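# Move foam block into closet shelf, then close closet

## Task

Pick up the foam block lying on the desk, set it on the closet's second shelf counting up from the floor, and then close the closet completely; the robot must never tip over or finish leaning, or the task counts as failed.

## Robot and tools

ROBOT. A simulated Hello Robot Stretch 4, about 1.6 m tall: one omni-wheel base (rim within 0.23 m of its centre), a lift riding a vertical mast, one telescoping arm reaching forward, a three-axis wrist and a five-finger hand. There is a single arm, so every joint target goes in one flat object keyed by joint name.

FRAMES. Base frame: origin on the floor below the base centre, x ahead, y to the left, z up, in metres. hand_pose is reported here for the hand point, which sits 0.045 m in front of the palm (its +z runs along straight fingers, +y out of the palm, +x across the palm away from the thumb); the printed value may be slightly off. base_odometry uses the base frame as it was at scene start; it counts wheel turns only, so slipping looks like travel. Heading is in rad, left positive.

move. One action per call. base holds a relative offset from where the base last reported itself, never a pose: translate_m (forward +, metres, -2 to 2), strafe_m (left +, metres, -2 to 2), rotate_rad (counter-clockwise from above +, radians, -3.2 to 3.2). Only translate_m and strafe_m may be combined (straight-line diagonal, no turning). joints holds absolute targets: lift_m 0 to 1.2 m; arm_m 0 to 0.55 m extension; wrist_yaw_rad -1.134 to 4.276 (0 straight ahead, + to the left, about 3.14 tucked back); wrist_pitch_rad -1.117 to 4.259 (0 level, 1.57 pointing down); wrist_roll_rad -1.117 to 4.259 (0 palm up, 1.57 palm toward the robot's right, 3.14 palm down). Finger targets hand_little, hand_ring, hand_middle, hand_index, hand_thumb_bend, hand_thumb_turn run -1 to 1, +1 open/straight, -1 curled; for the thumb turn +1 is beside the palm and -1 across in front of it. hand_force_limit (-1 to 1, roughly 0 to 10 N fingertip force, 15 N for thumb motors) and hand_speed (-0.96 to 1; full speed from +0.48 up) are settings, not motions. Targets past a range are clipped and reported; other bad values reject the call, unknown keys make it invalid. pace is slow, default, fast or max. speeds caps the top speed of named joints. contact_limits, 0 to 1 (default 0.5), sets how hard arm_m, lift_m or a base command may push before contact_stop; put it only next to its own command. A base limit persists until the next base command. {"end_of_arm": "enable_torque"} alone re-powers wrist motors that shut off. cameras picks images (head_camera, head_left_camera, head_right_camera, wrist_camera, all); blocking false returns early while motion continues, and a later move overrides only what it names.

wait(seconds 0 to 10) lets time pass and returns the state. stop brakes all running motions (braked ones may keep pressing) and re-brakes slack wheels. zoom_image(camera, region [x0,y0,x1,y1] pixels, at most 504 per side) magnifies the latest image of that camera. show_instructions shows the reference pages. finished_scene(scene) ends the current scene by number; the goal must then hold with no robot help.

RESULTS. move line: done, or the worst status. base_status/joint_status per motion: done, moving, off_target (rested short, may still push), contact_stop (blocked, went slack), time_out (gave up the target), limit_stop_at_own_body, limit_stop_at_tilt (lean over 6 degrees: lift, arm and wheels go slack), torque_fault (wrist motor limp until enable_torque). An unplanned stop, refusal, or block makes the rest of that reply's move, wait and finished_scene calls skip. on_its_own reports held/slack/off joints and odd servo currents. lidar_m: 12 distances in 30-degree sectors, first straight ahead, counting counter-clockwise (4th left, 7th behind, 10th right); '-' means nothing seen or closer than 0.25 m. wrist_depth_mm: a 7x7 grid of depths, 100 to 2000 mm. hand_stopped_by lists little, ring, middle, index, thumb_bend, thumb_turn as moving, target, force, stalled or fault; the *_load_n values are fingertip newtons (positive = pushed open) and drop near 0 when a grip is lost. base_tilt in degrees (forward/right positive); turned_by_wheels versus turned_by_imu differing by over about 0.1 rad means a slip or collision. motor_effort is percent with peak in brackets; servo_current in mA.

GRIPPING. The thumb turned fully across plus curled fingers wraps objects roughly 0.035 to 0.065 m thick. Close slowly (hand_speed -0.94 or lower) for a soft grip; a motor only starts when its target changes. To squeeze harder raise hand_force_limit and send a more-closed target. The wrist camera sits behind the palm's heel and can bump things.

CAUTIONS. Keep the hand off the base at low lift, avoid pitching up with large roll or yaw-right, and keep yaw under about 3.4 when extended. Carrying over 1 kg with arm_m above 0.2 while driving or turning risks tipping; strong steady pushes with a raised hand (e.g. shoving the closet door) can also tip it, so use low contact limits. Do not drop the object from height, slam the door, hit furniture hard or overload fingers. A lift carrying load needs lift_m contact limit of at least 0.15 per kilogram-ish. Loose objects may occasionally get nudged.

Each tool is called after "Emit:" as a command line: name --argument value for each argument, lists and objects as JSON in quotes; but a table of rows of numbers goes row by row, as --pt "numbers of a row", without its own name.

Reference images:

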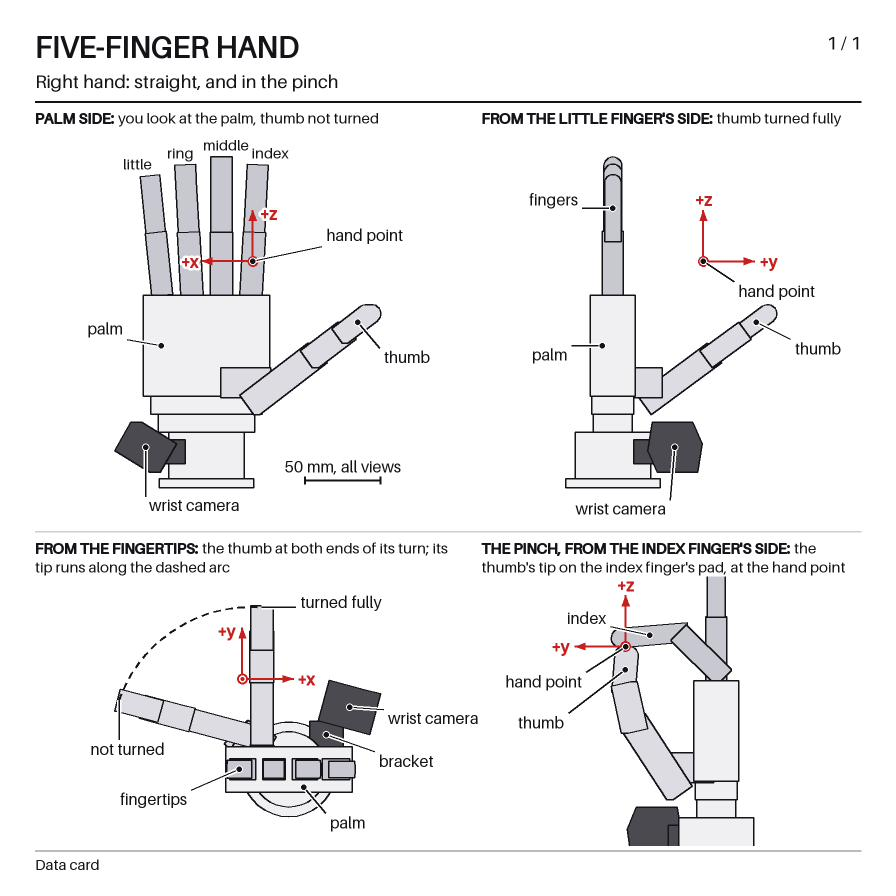

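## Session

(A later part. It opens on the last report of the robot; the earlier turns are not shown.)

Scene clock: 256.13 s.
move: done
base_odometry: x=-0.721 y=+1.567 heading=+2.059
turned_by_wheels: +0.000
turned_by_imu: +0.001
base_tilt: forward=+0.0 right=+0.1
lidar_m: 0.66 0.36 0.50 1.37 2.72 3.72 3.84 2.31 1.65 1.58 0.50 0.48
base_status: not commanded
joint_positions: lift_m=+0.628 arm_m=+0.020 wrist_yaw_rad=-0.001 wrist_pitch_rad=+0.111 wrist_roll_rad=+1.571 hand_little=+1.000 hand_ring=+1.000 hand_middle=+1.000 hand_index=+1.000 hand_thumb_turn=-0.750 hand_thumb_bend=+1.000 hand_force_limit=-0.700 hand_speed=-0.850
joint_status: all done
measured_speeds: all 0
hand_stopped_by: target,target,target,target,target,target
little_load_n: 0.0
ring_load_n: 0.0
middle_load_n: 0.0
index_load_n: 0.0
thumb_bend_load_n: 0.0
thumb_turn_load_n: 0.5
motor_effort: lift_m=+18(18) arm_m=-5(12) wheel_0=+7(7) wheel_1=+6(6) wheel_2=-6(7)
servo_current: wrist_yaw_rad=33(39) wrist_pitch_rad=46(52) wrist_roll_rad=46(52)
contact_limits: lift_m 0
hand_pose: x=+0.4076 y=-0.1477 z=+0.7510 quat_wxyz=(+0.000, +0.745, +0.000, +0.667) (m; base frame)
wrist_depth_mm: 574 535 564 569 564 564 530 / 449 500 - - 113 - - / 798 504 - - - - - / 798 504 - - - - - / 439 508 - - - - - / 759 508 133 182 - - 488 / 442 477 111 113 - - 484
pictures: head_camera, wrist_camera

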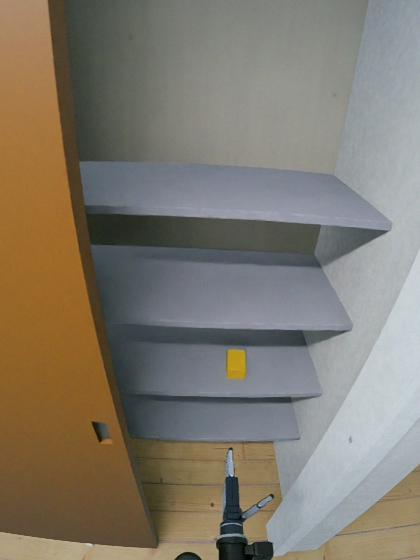

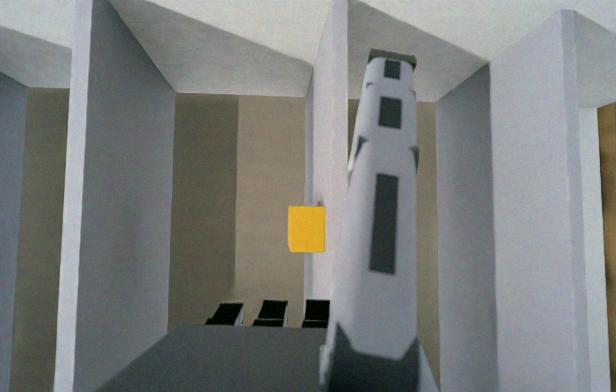

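Emit:
move --base '{"translate_m": -0.45}' --joints '{"arm_m": 0.05, "hand_little": -0.6, "hand_thumb_turn": 1.0, "hand_speed": 0.0, "wrist_pitch_rad": 0.0}'

Emit:
move --base '{"strafe_m": 0.261}' --joints '{"lift_m": 0.848}'

Emit:
move --base '{"translate_m": 0.139}' --joints '{"arm_m": 0.15}' --cameras '["head_camera", "wrist_camera"]'

Emit:
zoom_image --camera "wrist_camera" --region '[200, 200, 420, 350]'

Scene clock: 260.73 s.
move: done
base_odometry: x=-0.510 y=+1.170 heading=+2.059
turned_by_wheels: -0.001
turned_by_imu: +0.001
base_tilt: forward=+0.0 right=+0.1
lidar_m: 0.82 0.84 1.17 2.62 2.72 3.43 3.34 2.27 1.66 1.53 1.63 0.85
base_status: done
joint_positions: lift_m=+0.628 arm_m=+0.050 wrist_yaw_rad=-0.001 wrist_pitch_rad=+0.011 wrist_roll_rad=+1.571 hand_little=-0.600 hand_ring=+1.000 hand_middle=+1.000 hand_index=+1.000 hand_thumb_turn=+1.000 hand_thumb_bend=+1.000 hand_force_limit=-0.700 hand_speed=+0.000
joint_status: all done
measured_speeds: all 0
hand_stopped_by: target,target,target,target,target,target
little_load_n: 0.0
ring_load_n: 0.0
middle_load_n: 0.0
index_load_n: 0.0
thumb_bend_load_n: 0.0
thumb_turn_load_n: 0.0
motor_effort: lift_m=+18(18) arm_m=+4(8) wheel_0=-6(14) wheel_1=-7(12) wheel_2=+4(14)
servo_current: wrist_yaw_rad=26(46) wrist_pitch_rad=65(143) wrist_roll_rad=39(52)
contact_limits: lift_m 0
hand_pose: x=+0.4418 y=-0.1477 z=+0.7728 quat_wxyz=(+0.000, +0.711, +0.000, +0.703) (m; base frame)
wrist_depth_mm: 574 569 569 569 569 569 569 / 609 609 603 597 597 591 591 / - - - - - - 1098 / - - - - - - 1160 / - - 151 - - - - / - 1205 146 182 - - - / - - 111 113 - - -
pictures: none

Scene clock: 262.93 s.
move: done
base_odometry: x=-0.740 y=+1.048 heading=+2.059
turned_by_wheels: +0.000
turned_by_imu: +0.001
base_tilt: forward=+0.0 right=+0.1
lidar_m: 0.79 0.82 1.19 2.36 2.47 3.31 3.35 2.64 1.91 1.83 1.91 1.00
base_status: done
joint_positions: lift_m=+0.848 arm_m=+0.050 wrist_yaw_rad=-0.001 wrist_pitch_rad=+0.011 wrist_roll_rad=+1.571 hand_little=-0.600 hand_ring=+1.000 hand_middle=+1.000 hand_index=+1.000 hand_thumb_turn=+1.000 hand_thumb_bend=+1.000 hand_force_limit=-0.700 hand_speed=+0.000
joint_status: all done
measured_speeds: all 0
hand_stopped_by: target,target,target,target,target,target
little_load_n: 0.0
ring_load_n: 0.0
middle_load_n: 0.0
index_load_n: 0.0
thumb_bend_load_n: 0.0
thumb_turn_load_n: 0.0
motor_effort: lift_m=+25(29) arm_m=+4(4) wheel_0=-6(17) wheel_1=+4(15) wheel_2=+0(5)
servo_current: wrist_yaw_rad=33(46) wrist_pitch_rad=52(85) wrist_roll_rad=46(52)
hand_pose: x=+0.4419 y=-0.1477 z=+0.9928 quat_wxyz=(+0.000, +0.711, +0.000, +0.703) (m; base frame)
wrist_depth_mm: - - - - - - - / - - 1229 - - 1255 - / - - 1229 - - 1255 - / - - 878 - - 1255 - / 559 559 554 559 559 559 554 / 549 554 150 549 549 549 - / 549 544 111 113 - - -
pictures: none

Scene clock: 264.70 s.
move: done
base_odometry: x=-0.806 y=+1.170 heading=+2.059
turned_by_wheels: +0.001
turned_by_imu: +0.002
base_tilt: forward=+0.0 right=+0.1
lidar_m: 0.66 0.70 1.02 2.38 2.44 3.37 3.52 2.65 1.92 1.83 0.96 0.89
base_status: done
joint_positions: lift_m=+0.848 arm_m=+0.150 wrist_yaw_rad=-0.001 wrist_pitch_rad=+0.010 wrist_roll_rad=+1.571 hand_little=-0.600 hand_ring=+1.000 hand_middle=+1.000 hand_index=+1.000 hand_thumb_turn=+1.000 hand_thumb_bend=+1.000 hand_force_limit=-0.700 hand_speed=+0.000
joint_status: all done
measured_speeds: all 0
hand_stopped_by: target,target,target,target,target,target
little_load_n: 0.0
ring_load_n: 0.0
middle_load_n: 0.0
index_load_n: 0.0
thumb_bend_load_n: 0.0
thumb_turn_load_n: 0.0
motor_effort: lift_m=+24(25) arm_m=+4(10) wheel_0=+6(14) wheel_1=+6(12) wheel_2=-4(14)
servo_current: wrist_yaw_rad=33(39) wrist_pitch_rad=59(78) wrist_roll_rad=33(52)
hand_pose: x=+0.5419 y=-0.1477 z=+0.9928 quat_wxyz=(+0.000, +0.711, +0.000, +0.703) (m; base frame)
wrist_depth_mm: - - - - - - - / - - - - - 668 - / - - - - - - - / - - - - - - - / 319 319 158 327 317 317 317 / 317 315 151 315 314 315 - / 314 314 111 113 - - -
pictures: head_camera, wrist_camera

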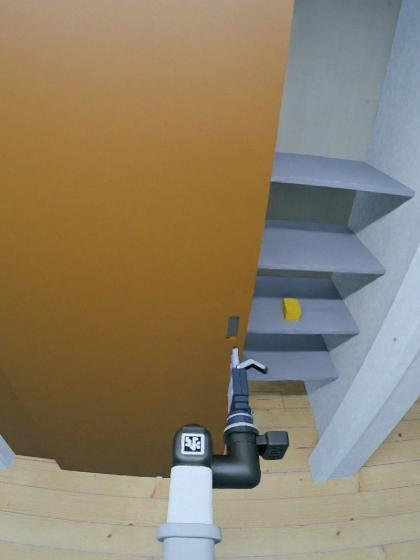

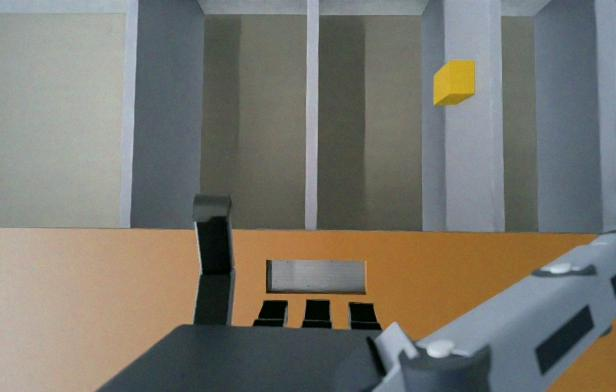

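Scaled by 2.291.

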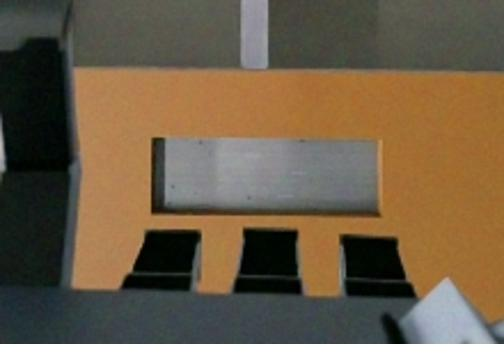

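Emit:
move --joints '{"arm_m": 0.235}' --speeds '{"arm_m": 0.15}' --contact_limits '{"arm_m": 0.0}'

Emit:
move --joints '{"arm_m": 0.259}' --contact_limits '{"arm_m": 0.0}' --pace "slow" --cameras '["wrist_camera"]'

Emit:
zoom_image --camera "wrist_camera" --region '[200, 200, 420, 350]'

Scene clock: 266.93 s.
move: done
base_odometry: x=-0.806 y=+1.170 heading=+2.059
turned_by_wheels: +0.000
turned_by_imu: +0.001
base_tilt: forward=+0.0 right=+0.1
lidar_m: 0.66 0.69 1.02 2.36 2.48 3.35 3.49 2.65 1.91 1.83 0.97 0.86
base_status: not commanded
joint_positions: lift_m=+0.848 arm_m=+0.235 wrist_yaw_rad=-0.001 wrist_pitch_rad=+0.010 wrist_roll_rad=+1.571 hand_little=-0.600 hand_ring=+1.000 hand_middle=+1.000 hand_index=+1.000 hand_thumb_turn=+1.000 hand_thumb_bend=+1.000 hand_force_limit=-0.700 hand_speed=+0.000
joint_status: all done
measured_speeds: all 0
hand_stopped_by: target,target,target,target,target,target
little_load_n: 0.0
ring_load_n: 0.0
middle_load_n: 0.0
index_load_n: 0.0
thumb_bend_load_n: 0.0
thumb_turn_load_n: -0.5
motor_effort: lift_m=+25(25) arm_m=+4(9) wheel_0=+6(6) wheel_1=+6(7) wheel_2=-4(4)
servo_current: wrist_yaw_rad=33(39) wrist_pitch_rad=52(78) wrist_roll_rad=46(52)
contact_limits: arm_m 0
hand_pose: x=+0.6268 y=-0.1477 z=+0.9928 quat_wxyz=(+0.000, +0.711, +0.000, +0.703) (m; base frame)
wrist_depth_mm: - - - - 976 - 976 / - - - - 976 615 960 / - - - - 960 - 960 / - - - - 946 - 946 / 235 235 233 233 233 232 234 / 232 233 151 242 231 232 - / 231 230 111 113 - - -
pictures: none

Scene clock: 267.97 s.
move: contact_stop
base_odometry: x=-0.806 y=+1.170 heading=+2.059
turned_by_wheels: +0.000
turned_by_imu: +0.000
base_tilt: forward=+0.0 right=+0.0
lidar_m: 0.65 0.70 1.03 2.36 2.46 3.33 3.51 2.69 1.91 1.82 0.95 0.90
base_status: not commanded
joint_positions: lift_m=+0.848 arm_m=+0.253 wrist_yaw_rad=-0.001 wrist_pitch_rad=+0.010 wrist_roll_rad=+1.571 hand_little=-0.600 hand_ring=+1.000 hand_middle=+1.000 hand_index=+1.000 hand_thumb_turn=+1.000 hand_thumb_bend=+1.000 hand_force_limit=-0.700 hand_speed=+0.000
joint_status: arm_m contact_stop (moved +0.018 of +0.024)
measured_speeds: all 0
hand_stopped_by: target,target,target,target,target,target
little_load_n: 0.0
ring_load_n: 0.0
middle_load_n: -1.0
index_load_n: 0.0
thumb_bend_load_n: 0.0
thumb_turn_load_n: 0.0
on_its_own: arm_m is slack since a contact_stop (your +0.259 is given up)
motor_effort: lift_m=+24(25) arm_m=+0(15) wheel_0=+6(6) wheel_1=+6(7) wheel_2=-4(4)
servo_current: wrist_yaw_rad=26(46) wrist_pitch_rad=65(78) wrist_roll_rad=39(52)
contact_limits: arm_m 0
hand_pose: x=+0.6448 y=-0.1477 z=+0.9931 quat_wxyz=(+0.000, +0.710, +0.000, +0.704) (m; base frame)
wrist_depth_mm: - - - - - - 960 / - - - - 946 654 946 / - - - - 946 - 891 / - - - - - - 891 / 220 220 219 220 219 219 530 / 218 217 151 228 216 217 - / 216 216 111 113 - - -
pictures: wrist_camera

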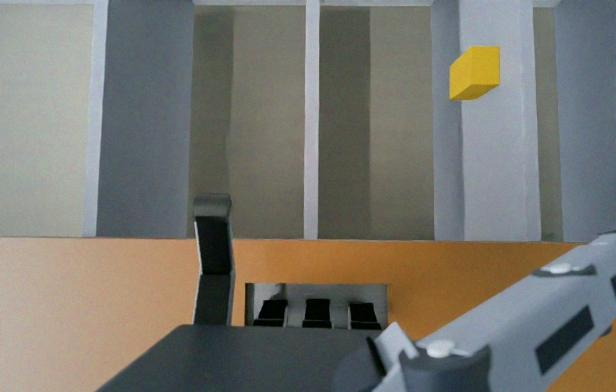

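Scaled by 2.291.

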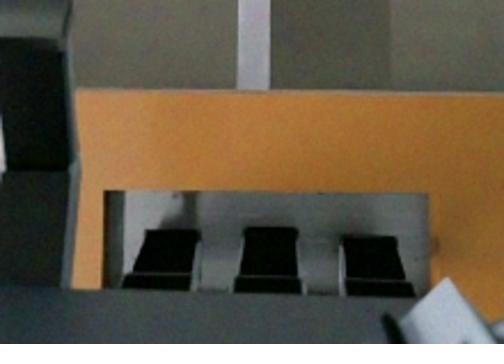

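Emit:
move --joints '{"arm_m": 0.252}' --pace "slow"

Emit:
move --base '{"strafe_m": -0.04}' --pace "slow" --contact_limits '{"strafe_m": 0.2}' --cameras '["wrist_camera"]'

Emit:
zoom_image --camera "wrist_camera" --region '[200, 200, 420, 350]'

Scene clock: 269.00 s.
move: done
base_odometry: x=-0.806 y=+1.170 heading=+2.059
turned_by_wheels: +0.000
turned_by_imu: +0.000
base_tilt: forward=+0.0 right=+0.1
lidar_m: 0.66 0.70 1.03 2.37 2.45 3.35 3.53 2.67 1.90 1.84 0.96 0.88
base_status: not commanded
joint_positions: lift_m=+0.848 arm_m=+0.252 wrist_yaw_rad=-0.001 wrist_pitch_rad=+0.010 wrist_roll_rad=+1.571 hand_little=-0.600 hand_ring=+1.000 hand_middle=+1.000 hand_index=+1.000 hand_thumb_turn=+1.000 hand_thumb_bend=+1.000 hand_force_limit=-0.700 hand_speed=+0.000
joint_status: all done
measured_speeds: all 0
hand_stopped_by: target,target,target,target,target,target
little_load_n: 0.0
ring_load_n: 0.0
middle_load_n: 0.0
index_load_n: 0.0
thumb_bend_load_n: 0.0
thumb_turn_load_n: 0.0
motor_effort: lift_m=+24(24) arm_m=-4(5) wheel_0=+6(6) wheel_1=+6(7) wheel_2=-4(4)
servo_current: wrist_yaw_rad=33(39) wrist_pitch_rad=46(72) wrist_roll_rad=46(52)
hand_pose: x=+0.6440 y=-0.1477 z=+0.9931 quat_wxyz=(+0.000, +0.710, +0.000, +0.704) (m; base frame)
wrist_depth_mm: - - - - 976 - 946 / - - - - 960 661 946 / - - - - - - 891 / - - - - - - 891 / 220 220 220 220 220 219 220 / 219 218 151 229 216 217 - / 216 216 111 113 - - -
pictures: none

Scene clock: 270.47 s.
move: done
base_odometry: x=-0.771 y=+1.189 heading=+2.059
turned_by_wheels: +0.000
turned_by_imu: +0.000
base_tilt: forward=+0.0 right=+0.1
lidar_m: 0.65 0.70 1.02 2.40 2.50 3.39 3.51 2.60 1.87 1.78 0.96 0.86
base_status: done
joint_positions: lift_m=+0.848 arm_m=+0.252 wrist_yaw_rad=-0.002 wrist_pitch_rad=+0.009 wrist_roll_rad=+1.571 hand_little=-0.600 hand_ring=+1.000 hand_middle=+1.000 hand_index=+1.000 hand_thumb_turn=+1.000 hand_thumb_bend=+1.000 hand_force_limit=-0.700 hand_speed=+0.000
joint_status: not commanded
measured_speeds: all 0
hand_stopped_by: target,target,target,target,target,target
little_load_n: 0.0
ring_load_n: 0.0
middle_load_n: 0.0
index_load_n: 0.0
thumb_bend_load_n: 0.0
thumb_turn_load_n: 0.0
motor_effort: lift_m=+24(24) arm_m=+4(5) wheel_0=+3(23) wheel_1=-9(10) wheel_2=+0(5)
servo_current: wrist_yaw_rad=39(46) wrist_pitch_rad=65(65) wrist_roll_rad=33(52)
contact_limits: strafe_m 0.2
hand_pose: x=+0.6437 y=-0.1481 z=+0.9931 quat_wxyz=(+0.001, +0.710, -0.001, +0.704) (m; base frame)
wrist_depth_mm: - - - - - - 946 / - - - - 946 609 946 / - - - - - - 891 / - - - - - - 891 / 221 221 220 221 220 220 220 / 218 219 151 229 218 218 - / 217 216 111 113 - - -
pictures: wrist_camera

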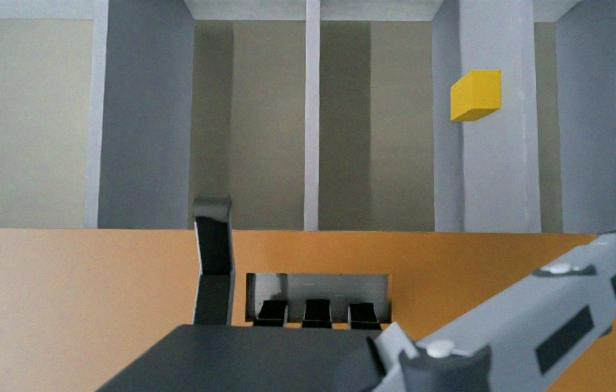

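Scaled by 2.291.

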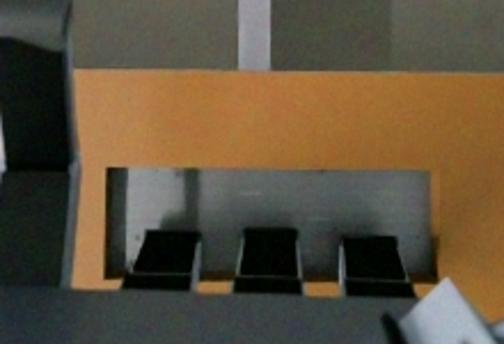

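Emit:
move --base '{"strafe_m": -0.40}' --pace "slow" --contact_limits '{"strafe_m": 0.2}'

Emit:
move --base '{"strafe_m": -0.045}' --pace "slow" --contact_limits '{"strafe_m": 0.1}' --cameras '["head_camera", "wrist_camera"]'

Emit:
zoom_image --camera "wrist_camera" --region '[200, 200, 420, 350]'

Scene clock: 277.03 s.
move: done
base_odometry: x=-0.418 y=+1.376 heading=+2.059
turned_by_wheels: +0.000
turned_by_imu: +0.003
base_tilt: forward=+0.0 right=+0.1
lidar_m: 0.65 0.69 1.02 2.80 2.90 3.56 3.50 2.03 1.46 1.40 1.46 0.67
base_status: done
joint_positions: lift_m=+0.848 arm_m=+0.252 wrist_yaw_rad=+0.002 wrist_pitch_rad=+0.009 wrist_roll_rad=+1.571 hand_little=-0.600 hand_ring=+1.000 hand_middle=+1.000 hand_index=+1.000 hand_thumb_turn=+1.000 hand_thumb_bend=+1.000 hand_force_limit=-0.700 hand_speed=+0.000
joint_status: not commanded
measured_speeds: all 0
hand_stopped_by: target,target,target,target,target,target
little_load_n: 0.0
ring_load_n: 0.0
middle_load_n: 0.5
index_load_n: 0.0
thumb_bend_load_n: 0.0
thumb_turn_load_n: 0.0
motor_effort: lift_m=+24(24) arm_m=+3(4) wheel_0=+7(20) wheel_1=-6(12) wheel_2=+0(2)
servo_current: wrist_yaw_rad=33(46) wrist_pitch_rad=72(72) wrist_roll_rad=46(59)
contact_limits: strafe_m 0.2
hand_pose: x=+0.6444 y=-0.1471 z=+0.9932 quat_wxyz=(-0.001, +0.710, +0.001, +0.704) (m; base frame)
wrist_depth_mm: 216 216 215 214 215 214 213 / - 213 213 213 213 213 - / - - - - - - - / 304 293 209 267 237 248 243 / 223 224 222 223 223 222 530 / 222 222 151 221 220 220 - / 220 219 111 113 - - -
pictures: none

Scene clock: 278.57 s.
move: done
base_odometry: x=-0.378 y=+1.397 heading=+2.059
turned_by_wheels: +0.001
turned_by_imu: +0.001
base_tilt: forward=+0.0 right=+0.1
lidar_m: 0.65 0.70 1.03 2.84 2.97 3.57 3.53 1.97 1.42 1.34 1.41 0.68
base_status: done
joint_positions: lift_m=+0.848 arm_m=+0.252 wrist_yaw_rad=+0.005 wrist_pitch_rad=+0.009 wrist_roll_rad=+1.571 hand_little=-0.600 hand_ring=+1.000 hand_middle=+1.000 hand_index=+1.000 hand_thumb_turn=+1.000 hand_thumb_bend=+1.000 hand_force_limit=-0.700 hand_speed=+0.000
joint_status: not commanded
measured_speeds: all 0
hand_stopped_by: target,target,target,target,target,target
little_load_n: 0.0
ring_load_n: 0.0
middle_load_n: 0.5
index_load_n: 0.0
thumb_bend_load_n: 0.0
thumb_turn_load_n: 0.0
motor_effort: lift_m=+24(24) arm_m=-1(4) wheel_0=+11(20) wheel_1=-3(12) wheel_2=+0(2)
servo_current: wrist_yaw_rad=39(46) wrist_pitch_rad=46(72) wrist_roll_rad=46(52)
contact_limits: strafe_m 0.1
hand_pose: x=+0.6448 y=-0.1465 z=+0.9932 quat_wxyz=(-0.002, +0.710, +0.002, +0.704) (m; base frame)
wrist_depth_mm: 210 210 209 209 209 208 208 / 208 208 208 208 208 207 207 / 208 208 207 206 206 206 206 / - - - - - - - / 222 222 158 221 220 220 - / 221 220 151 220 220 220 - / 220 219 111 113 - - -
pictures: head_camera, wrist_camera

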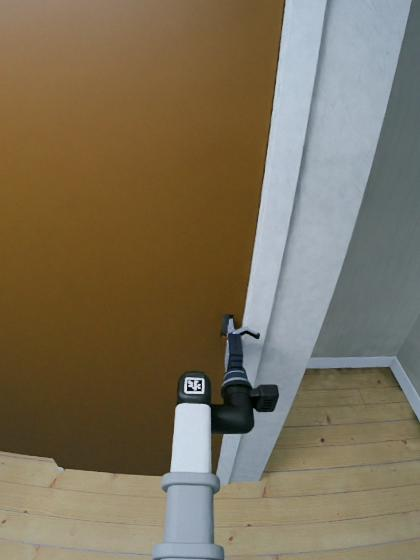

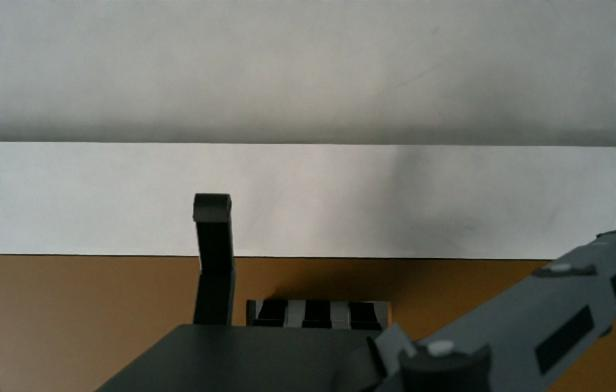

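Scaled by 2.291.

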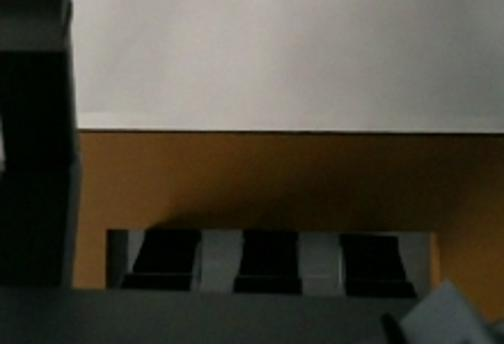

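Emit:
move --base '{"strafe_m": -0.015}' --pace "slow" --contact_limits '{"strafe_m": 0.1}' --cameras '["head_camera", "wrist_camera"]'

Scene clock: 279.80 s.
move: contact_stop
base_odometry: x=-0.369 y=+1.400 heading=+2.069
turned_by_wheels: +0.009
turned_by_imu: +0.010
base_tilt: forward=+0.0 right=+0.1
lidar_m: 0.66 0.71 1.04 2.84 2.98 3.56 3.04 1.95 1.40 1.33 1.39 0.67
base_status: strafe_m contact_stop (by the wheels' count: -0.010 of -0.015)
joint_positions: lift_m=+0.848 arm_m=+0.252 wrist_yaw_rad=+0.009 wrist_pitch_rad=+0.009 wrist_roll_rad=+1.571 hand_little=-0.600 hand_ring=+1.000 hand_middle=+1.000 hand_index=+1.000 hand_thumb_turn=+1.000 hand_thumb_bend=+1.000 hand_force_limit=-0.700 hand_speed=+0.000
joint_status: not commanded
measured_speeds: all 0
hand_stopped_by: target,target,target,target,target,target
little_load_n: 0.0
ring_load_n: 0.0
middle_load_n: 1.0
index_load_n: 0.0
thumb_bend_load_n: 0.0
thumb_turn_load_n: 0.0
on_its_own: the wheels are slack since a contact_stop
motor_effort: lift_m=+24(24) arm_m=+4(4) wheel_0=+0(21) wheel_1=+0(8) wheel_2=+0(1)
servo_current: wrist_yaw_rad=39(46) wrist_pitch_rad=59(65) wrist_roll_rad=52(52)
contact_limits: strafe_m 0.1
hand_pose: x=+0.6454 y=-0.1456 z=+0.9932 quat_wxyz=(-0.003, +0.710, +0.003, +0.704) (m; base frame)
wrist_depth_mm: 207 207 207 207 206 206 206 / 207 206 206 206 205 205 205 / 206 206 206 205 204 204 204 / - - - - - - - / 222 221 158 221 220 220 - / 221 221 151 220 220 220 - / 220 220 111 113 - - -
pictures: head_camera, wrist_camera

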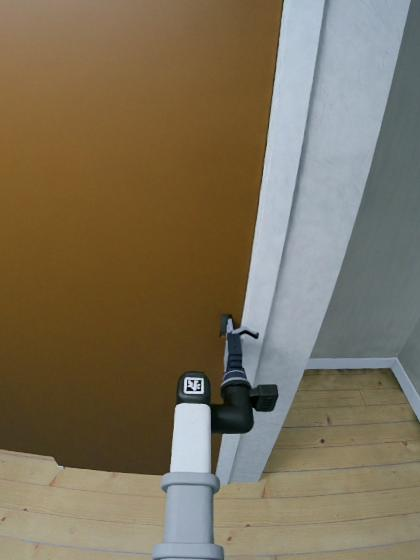

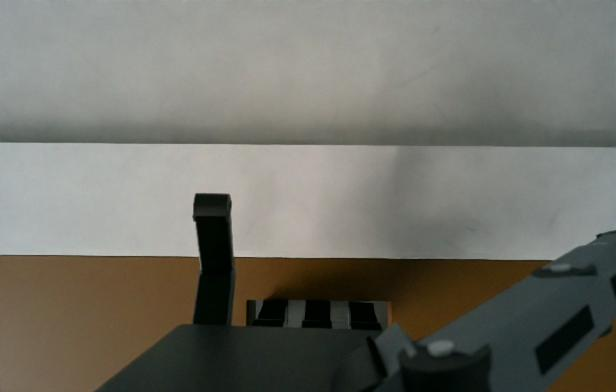

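Emit:
move --base '{"strafe_m": 0.006}' --pace "slow"

Emit:
move --joints '{"arm_m": 0.1}' --pace "slow" --cameras '["head_camera", "wrist_camera", "head_left_camera"]'

Emit:
zoom_image --camera "head_left_camera" --region '[0, 40, 360, 420]'

Scene clock: 284.50 s.
move: done
base_odometry: x=-0.374 y=+1.398 heading=+2.069
turned_by_wheels: +0.000
turned_by_imu: +0.001
base_tilt: forward=+0.0 right=+0.1
lidar_m: 0.65 0.68 1.02 2.82 2.98 3.55 3.50 1.95 1.40 1.33 1.41 0.70
base_status: done
joint_positions: lift_m=+0.848 arm_m=+0.252 wrist_yaw_rad=+0.004 wrist_pitch_rad=+0.009 wrist_roll_rad=+1.571 hand_little=-0.600 hand_ring=+1.000 hand_middle=+1.000 hand_index=+1.000 hand_thumb_turn=+1.000 hand_thumb_bend=+1.000 hand_force_limit=-0.700 hand_speed=+0.000
joint_status: not commanded
measured_speeds: all 0
hand_stopped_by: target,target,target,target,target,target
little_load_n: 0.0
ring_load_n: 0.0
middle_load_n: 0.0
index_load_n: 0.0
thumb_bend_load_n: 0.0
thumb_turn_load_n: 0.0
motor_effort: lift_m=+24(24) arm_m=+4(4) wheel_0=-6(8) wheel_1=+5(9) wheel_2=+0(2)
servo_current: wrist_yaw_rad=33(46) wrist_pitch_rad=59(65) wrist_roll_rad=39(52)
hand_pose: x=+0.6446 y=-0.1467 z=+0.9932 quat_wxyz=(-0.001, +0.710, +0.002, +0.704) (m; base frame)
wrist_depth_mm: 211 210 209 209 209 208 208 / 209 208 208 208 208 208 207 / 208 208 208 207 207 206 206 / - - - - - - - / 223 222 158 222 222 221 - / 222 222 151 221 221 221 - / 221 220 111 113 - - -
pictures: none

Scene clock: 287.30 s.
move: done
base_odometry: x=-0.374 y=+1.398 heading=+2.069
turned_by_wheels: +0.000
turned_by_imu: +0.001
base_tilt: forward=+0.0 right=+0.1
lidar_m: 0.66 0.71 1.04 2.85 2.98 3.54 3.51 1.98 1.41 1.34 1.41 0.70
base_status: not commanded
joint_positions: lift_m=+0.848 arm_m=+0.100 wrist_yaw_rad=+0.002 wrist_pitch_rad=+0.009 wrist_roll_rad=+1.571 hand_little=-0.600 hand_ring=+1.000 hand_middle=+1.000 hand_index=+1.000 hand_thumb_turn=+1.000 hand_thumb_bend=+1.000 hand_force_limit=-0.700 hand_speed=+0.000
joint_status: all done
measured_speeds: all 0
hand_stopped_by: target,target,target,target,target,target
little_load_n: 0.0
ring_load_n: 0.0
middle_load_n: 0.0
index_load_n: 0.0
thumb_bend_load_n: 0.0
thumb_turn_load_n: 0.5
motor_effort: lift_m=+24(24) arm_m=-5(10) wheel_0=-6(6) wheel_1=+5(5) wheel_2=+0(1)
servo_current: wrist_yaw_rad=26(39) wrist_pitch_rad=59(65) wrist_roll_rad=39(52)
hand_pose: x=+0.4925 y=-0.1471 z=+0.9932 quat_wxyz=(-0.001, +0.710, +0.001, +0.704) (m; base frame)
wrist_depth_mm: 368 370 370 366 368 366 368 / 368 368 366 364 364 366 364 / 364 364 364 364 362 362 362 / - - - - - - - / 375 375 158 375 375 373 - / 373 373 150 373 370 373 - / 370 370 111 113 - - -
pictures: head_camera, head_left_camera, wrist_camera

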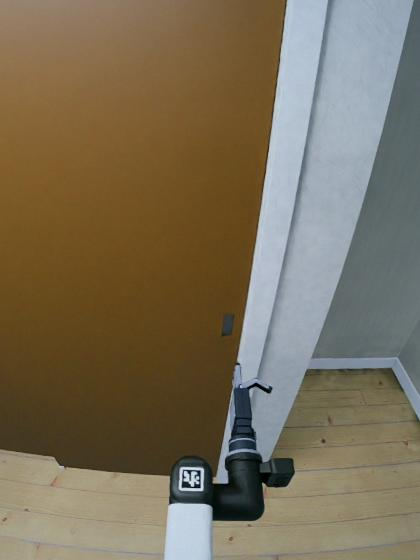

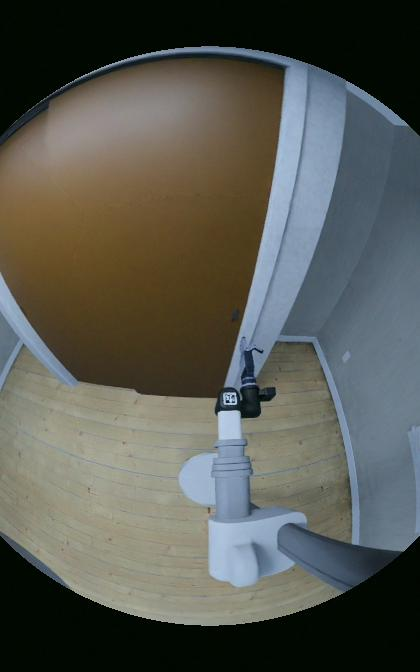

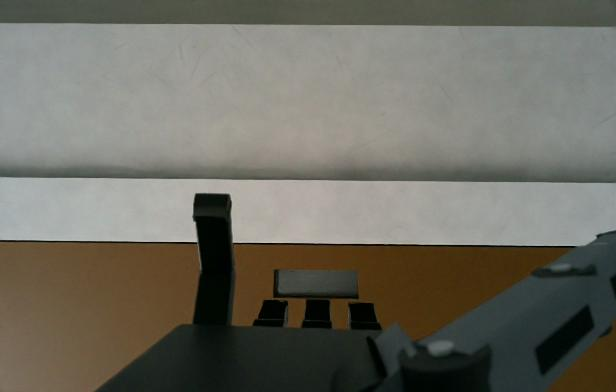

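Scaled by 1.326 from the camera's 420x672 image, which has a finer 600x960 frame.

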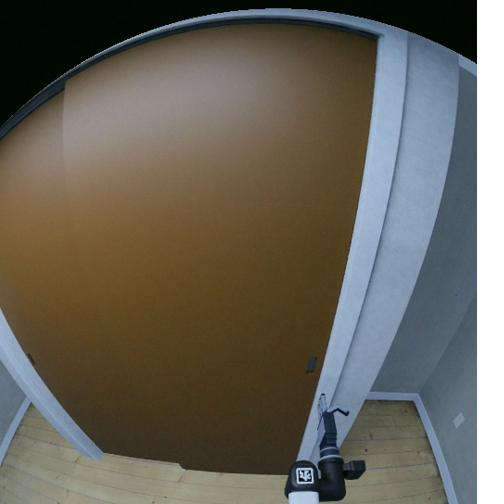

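Closed. Finish scene 1.

Emit:
finished_scene --scene 1

The scene is finished: the task was done.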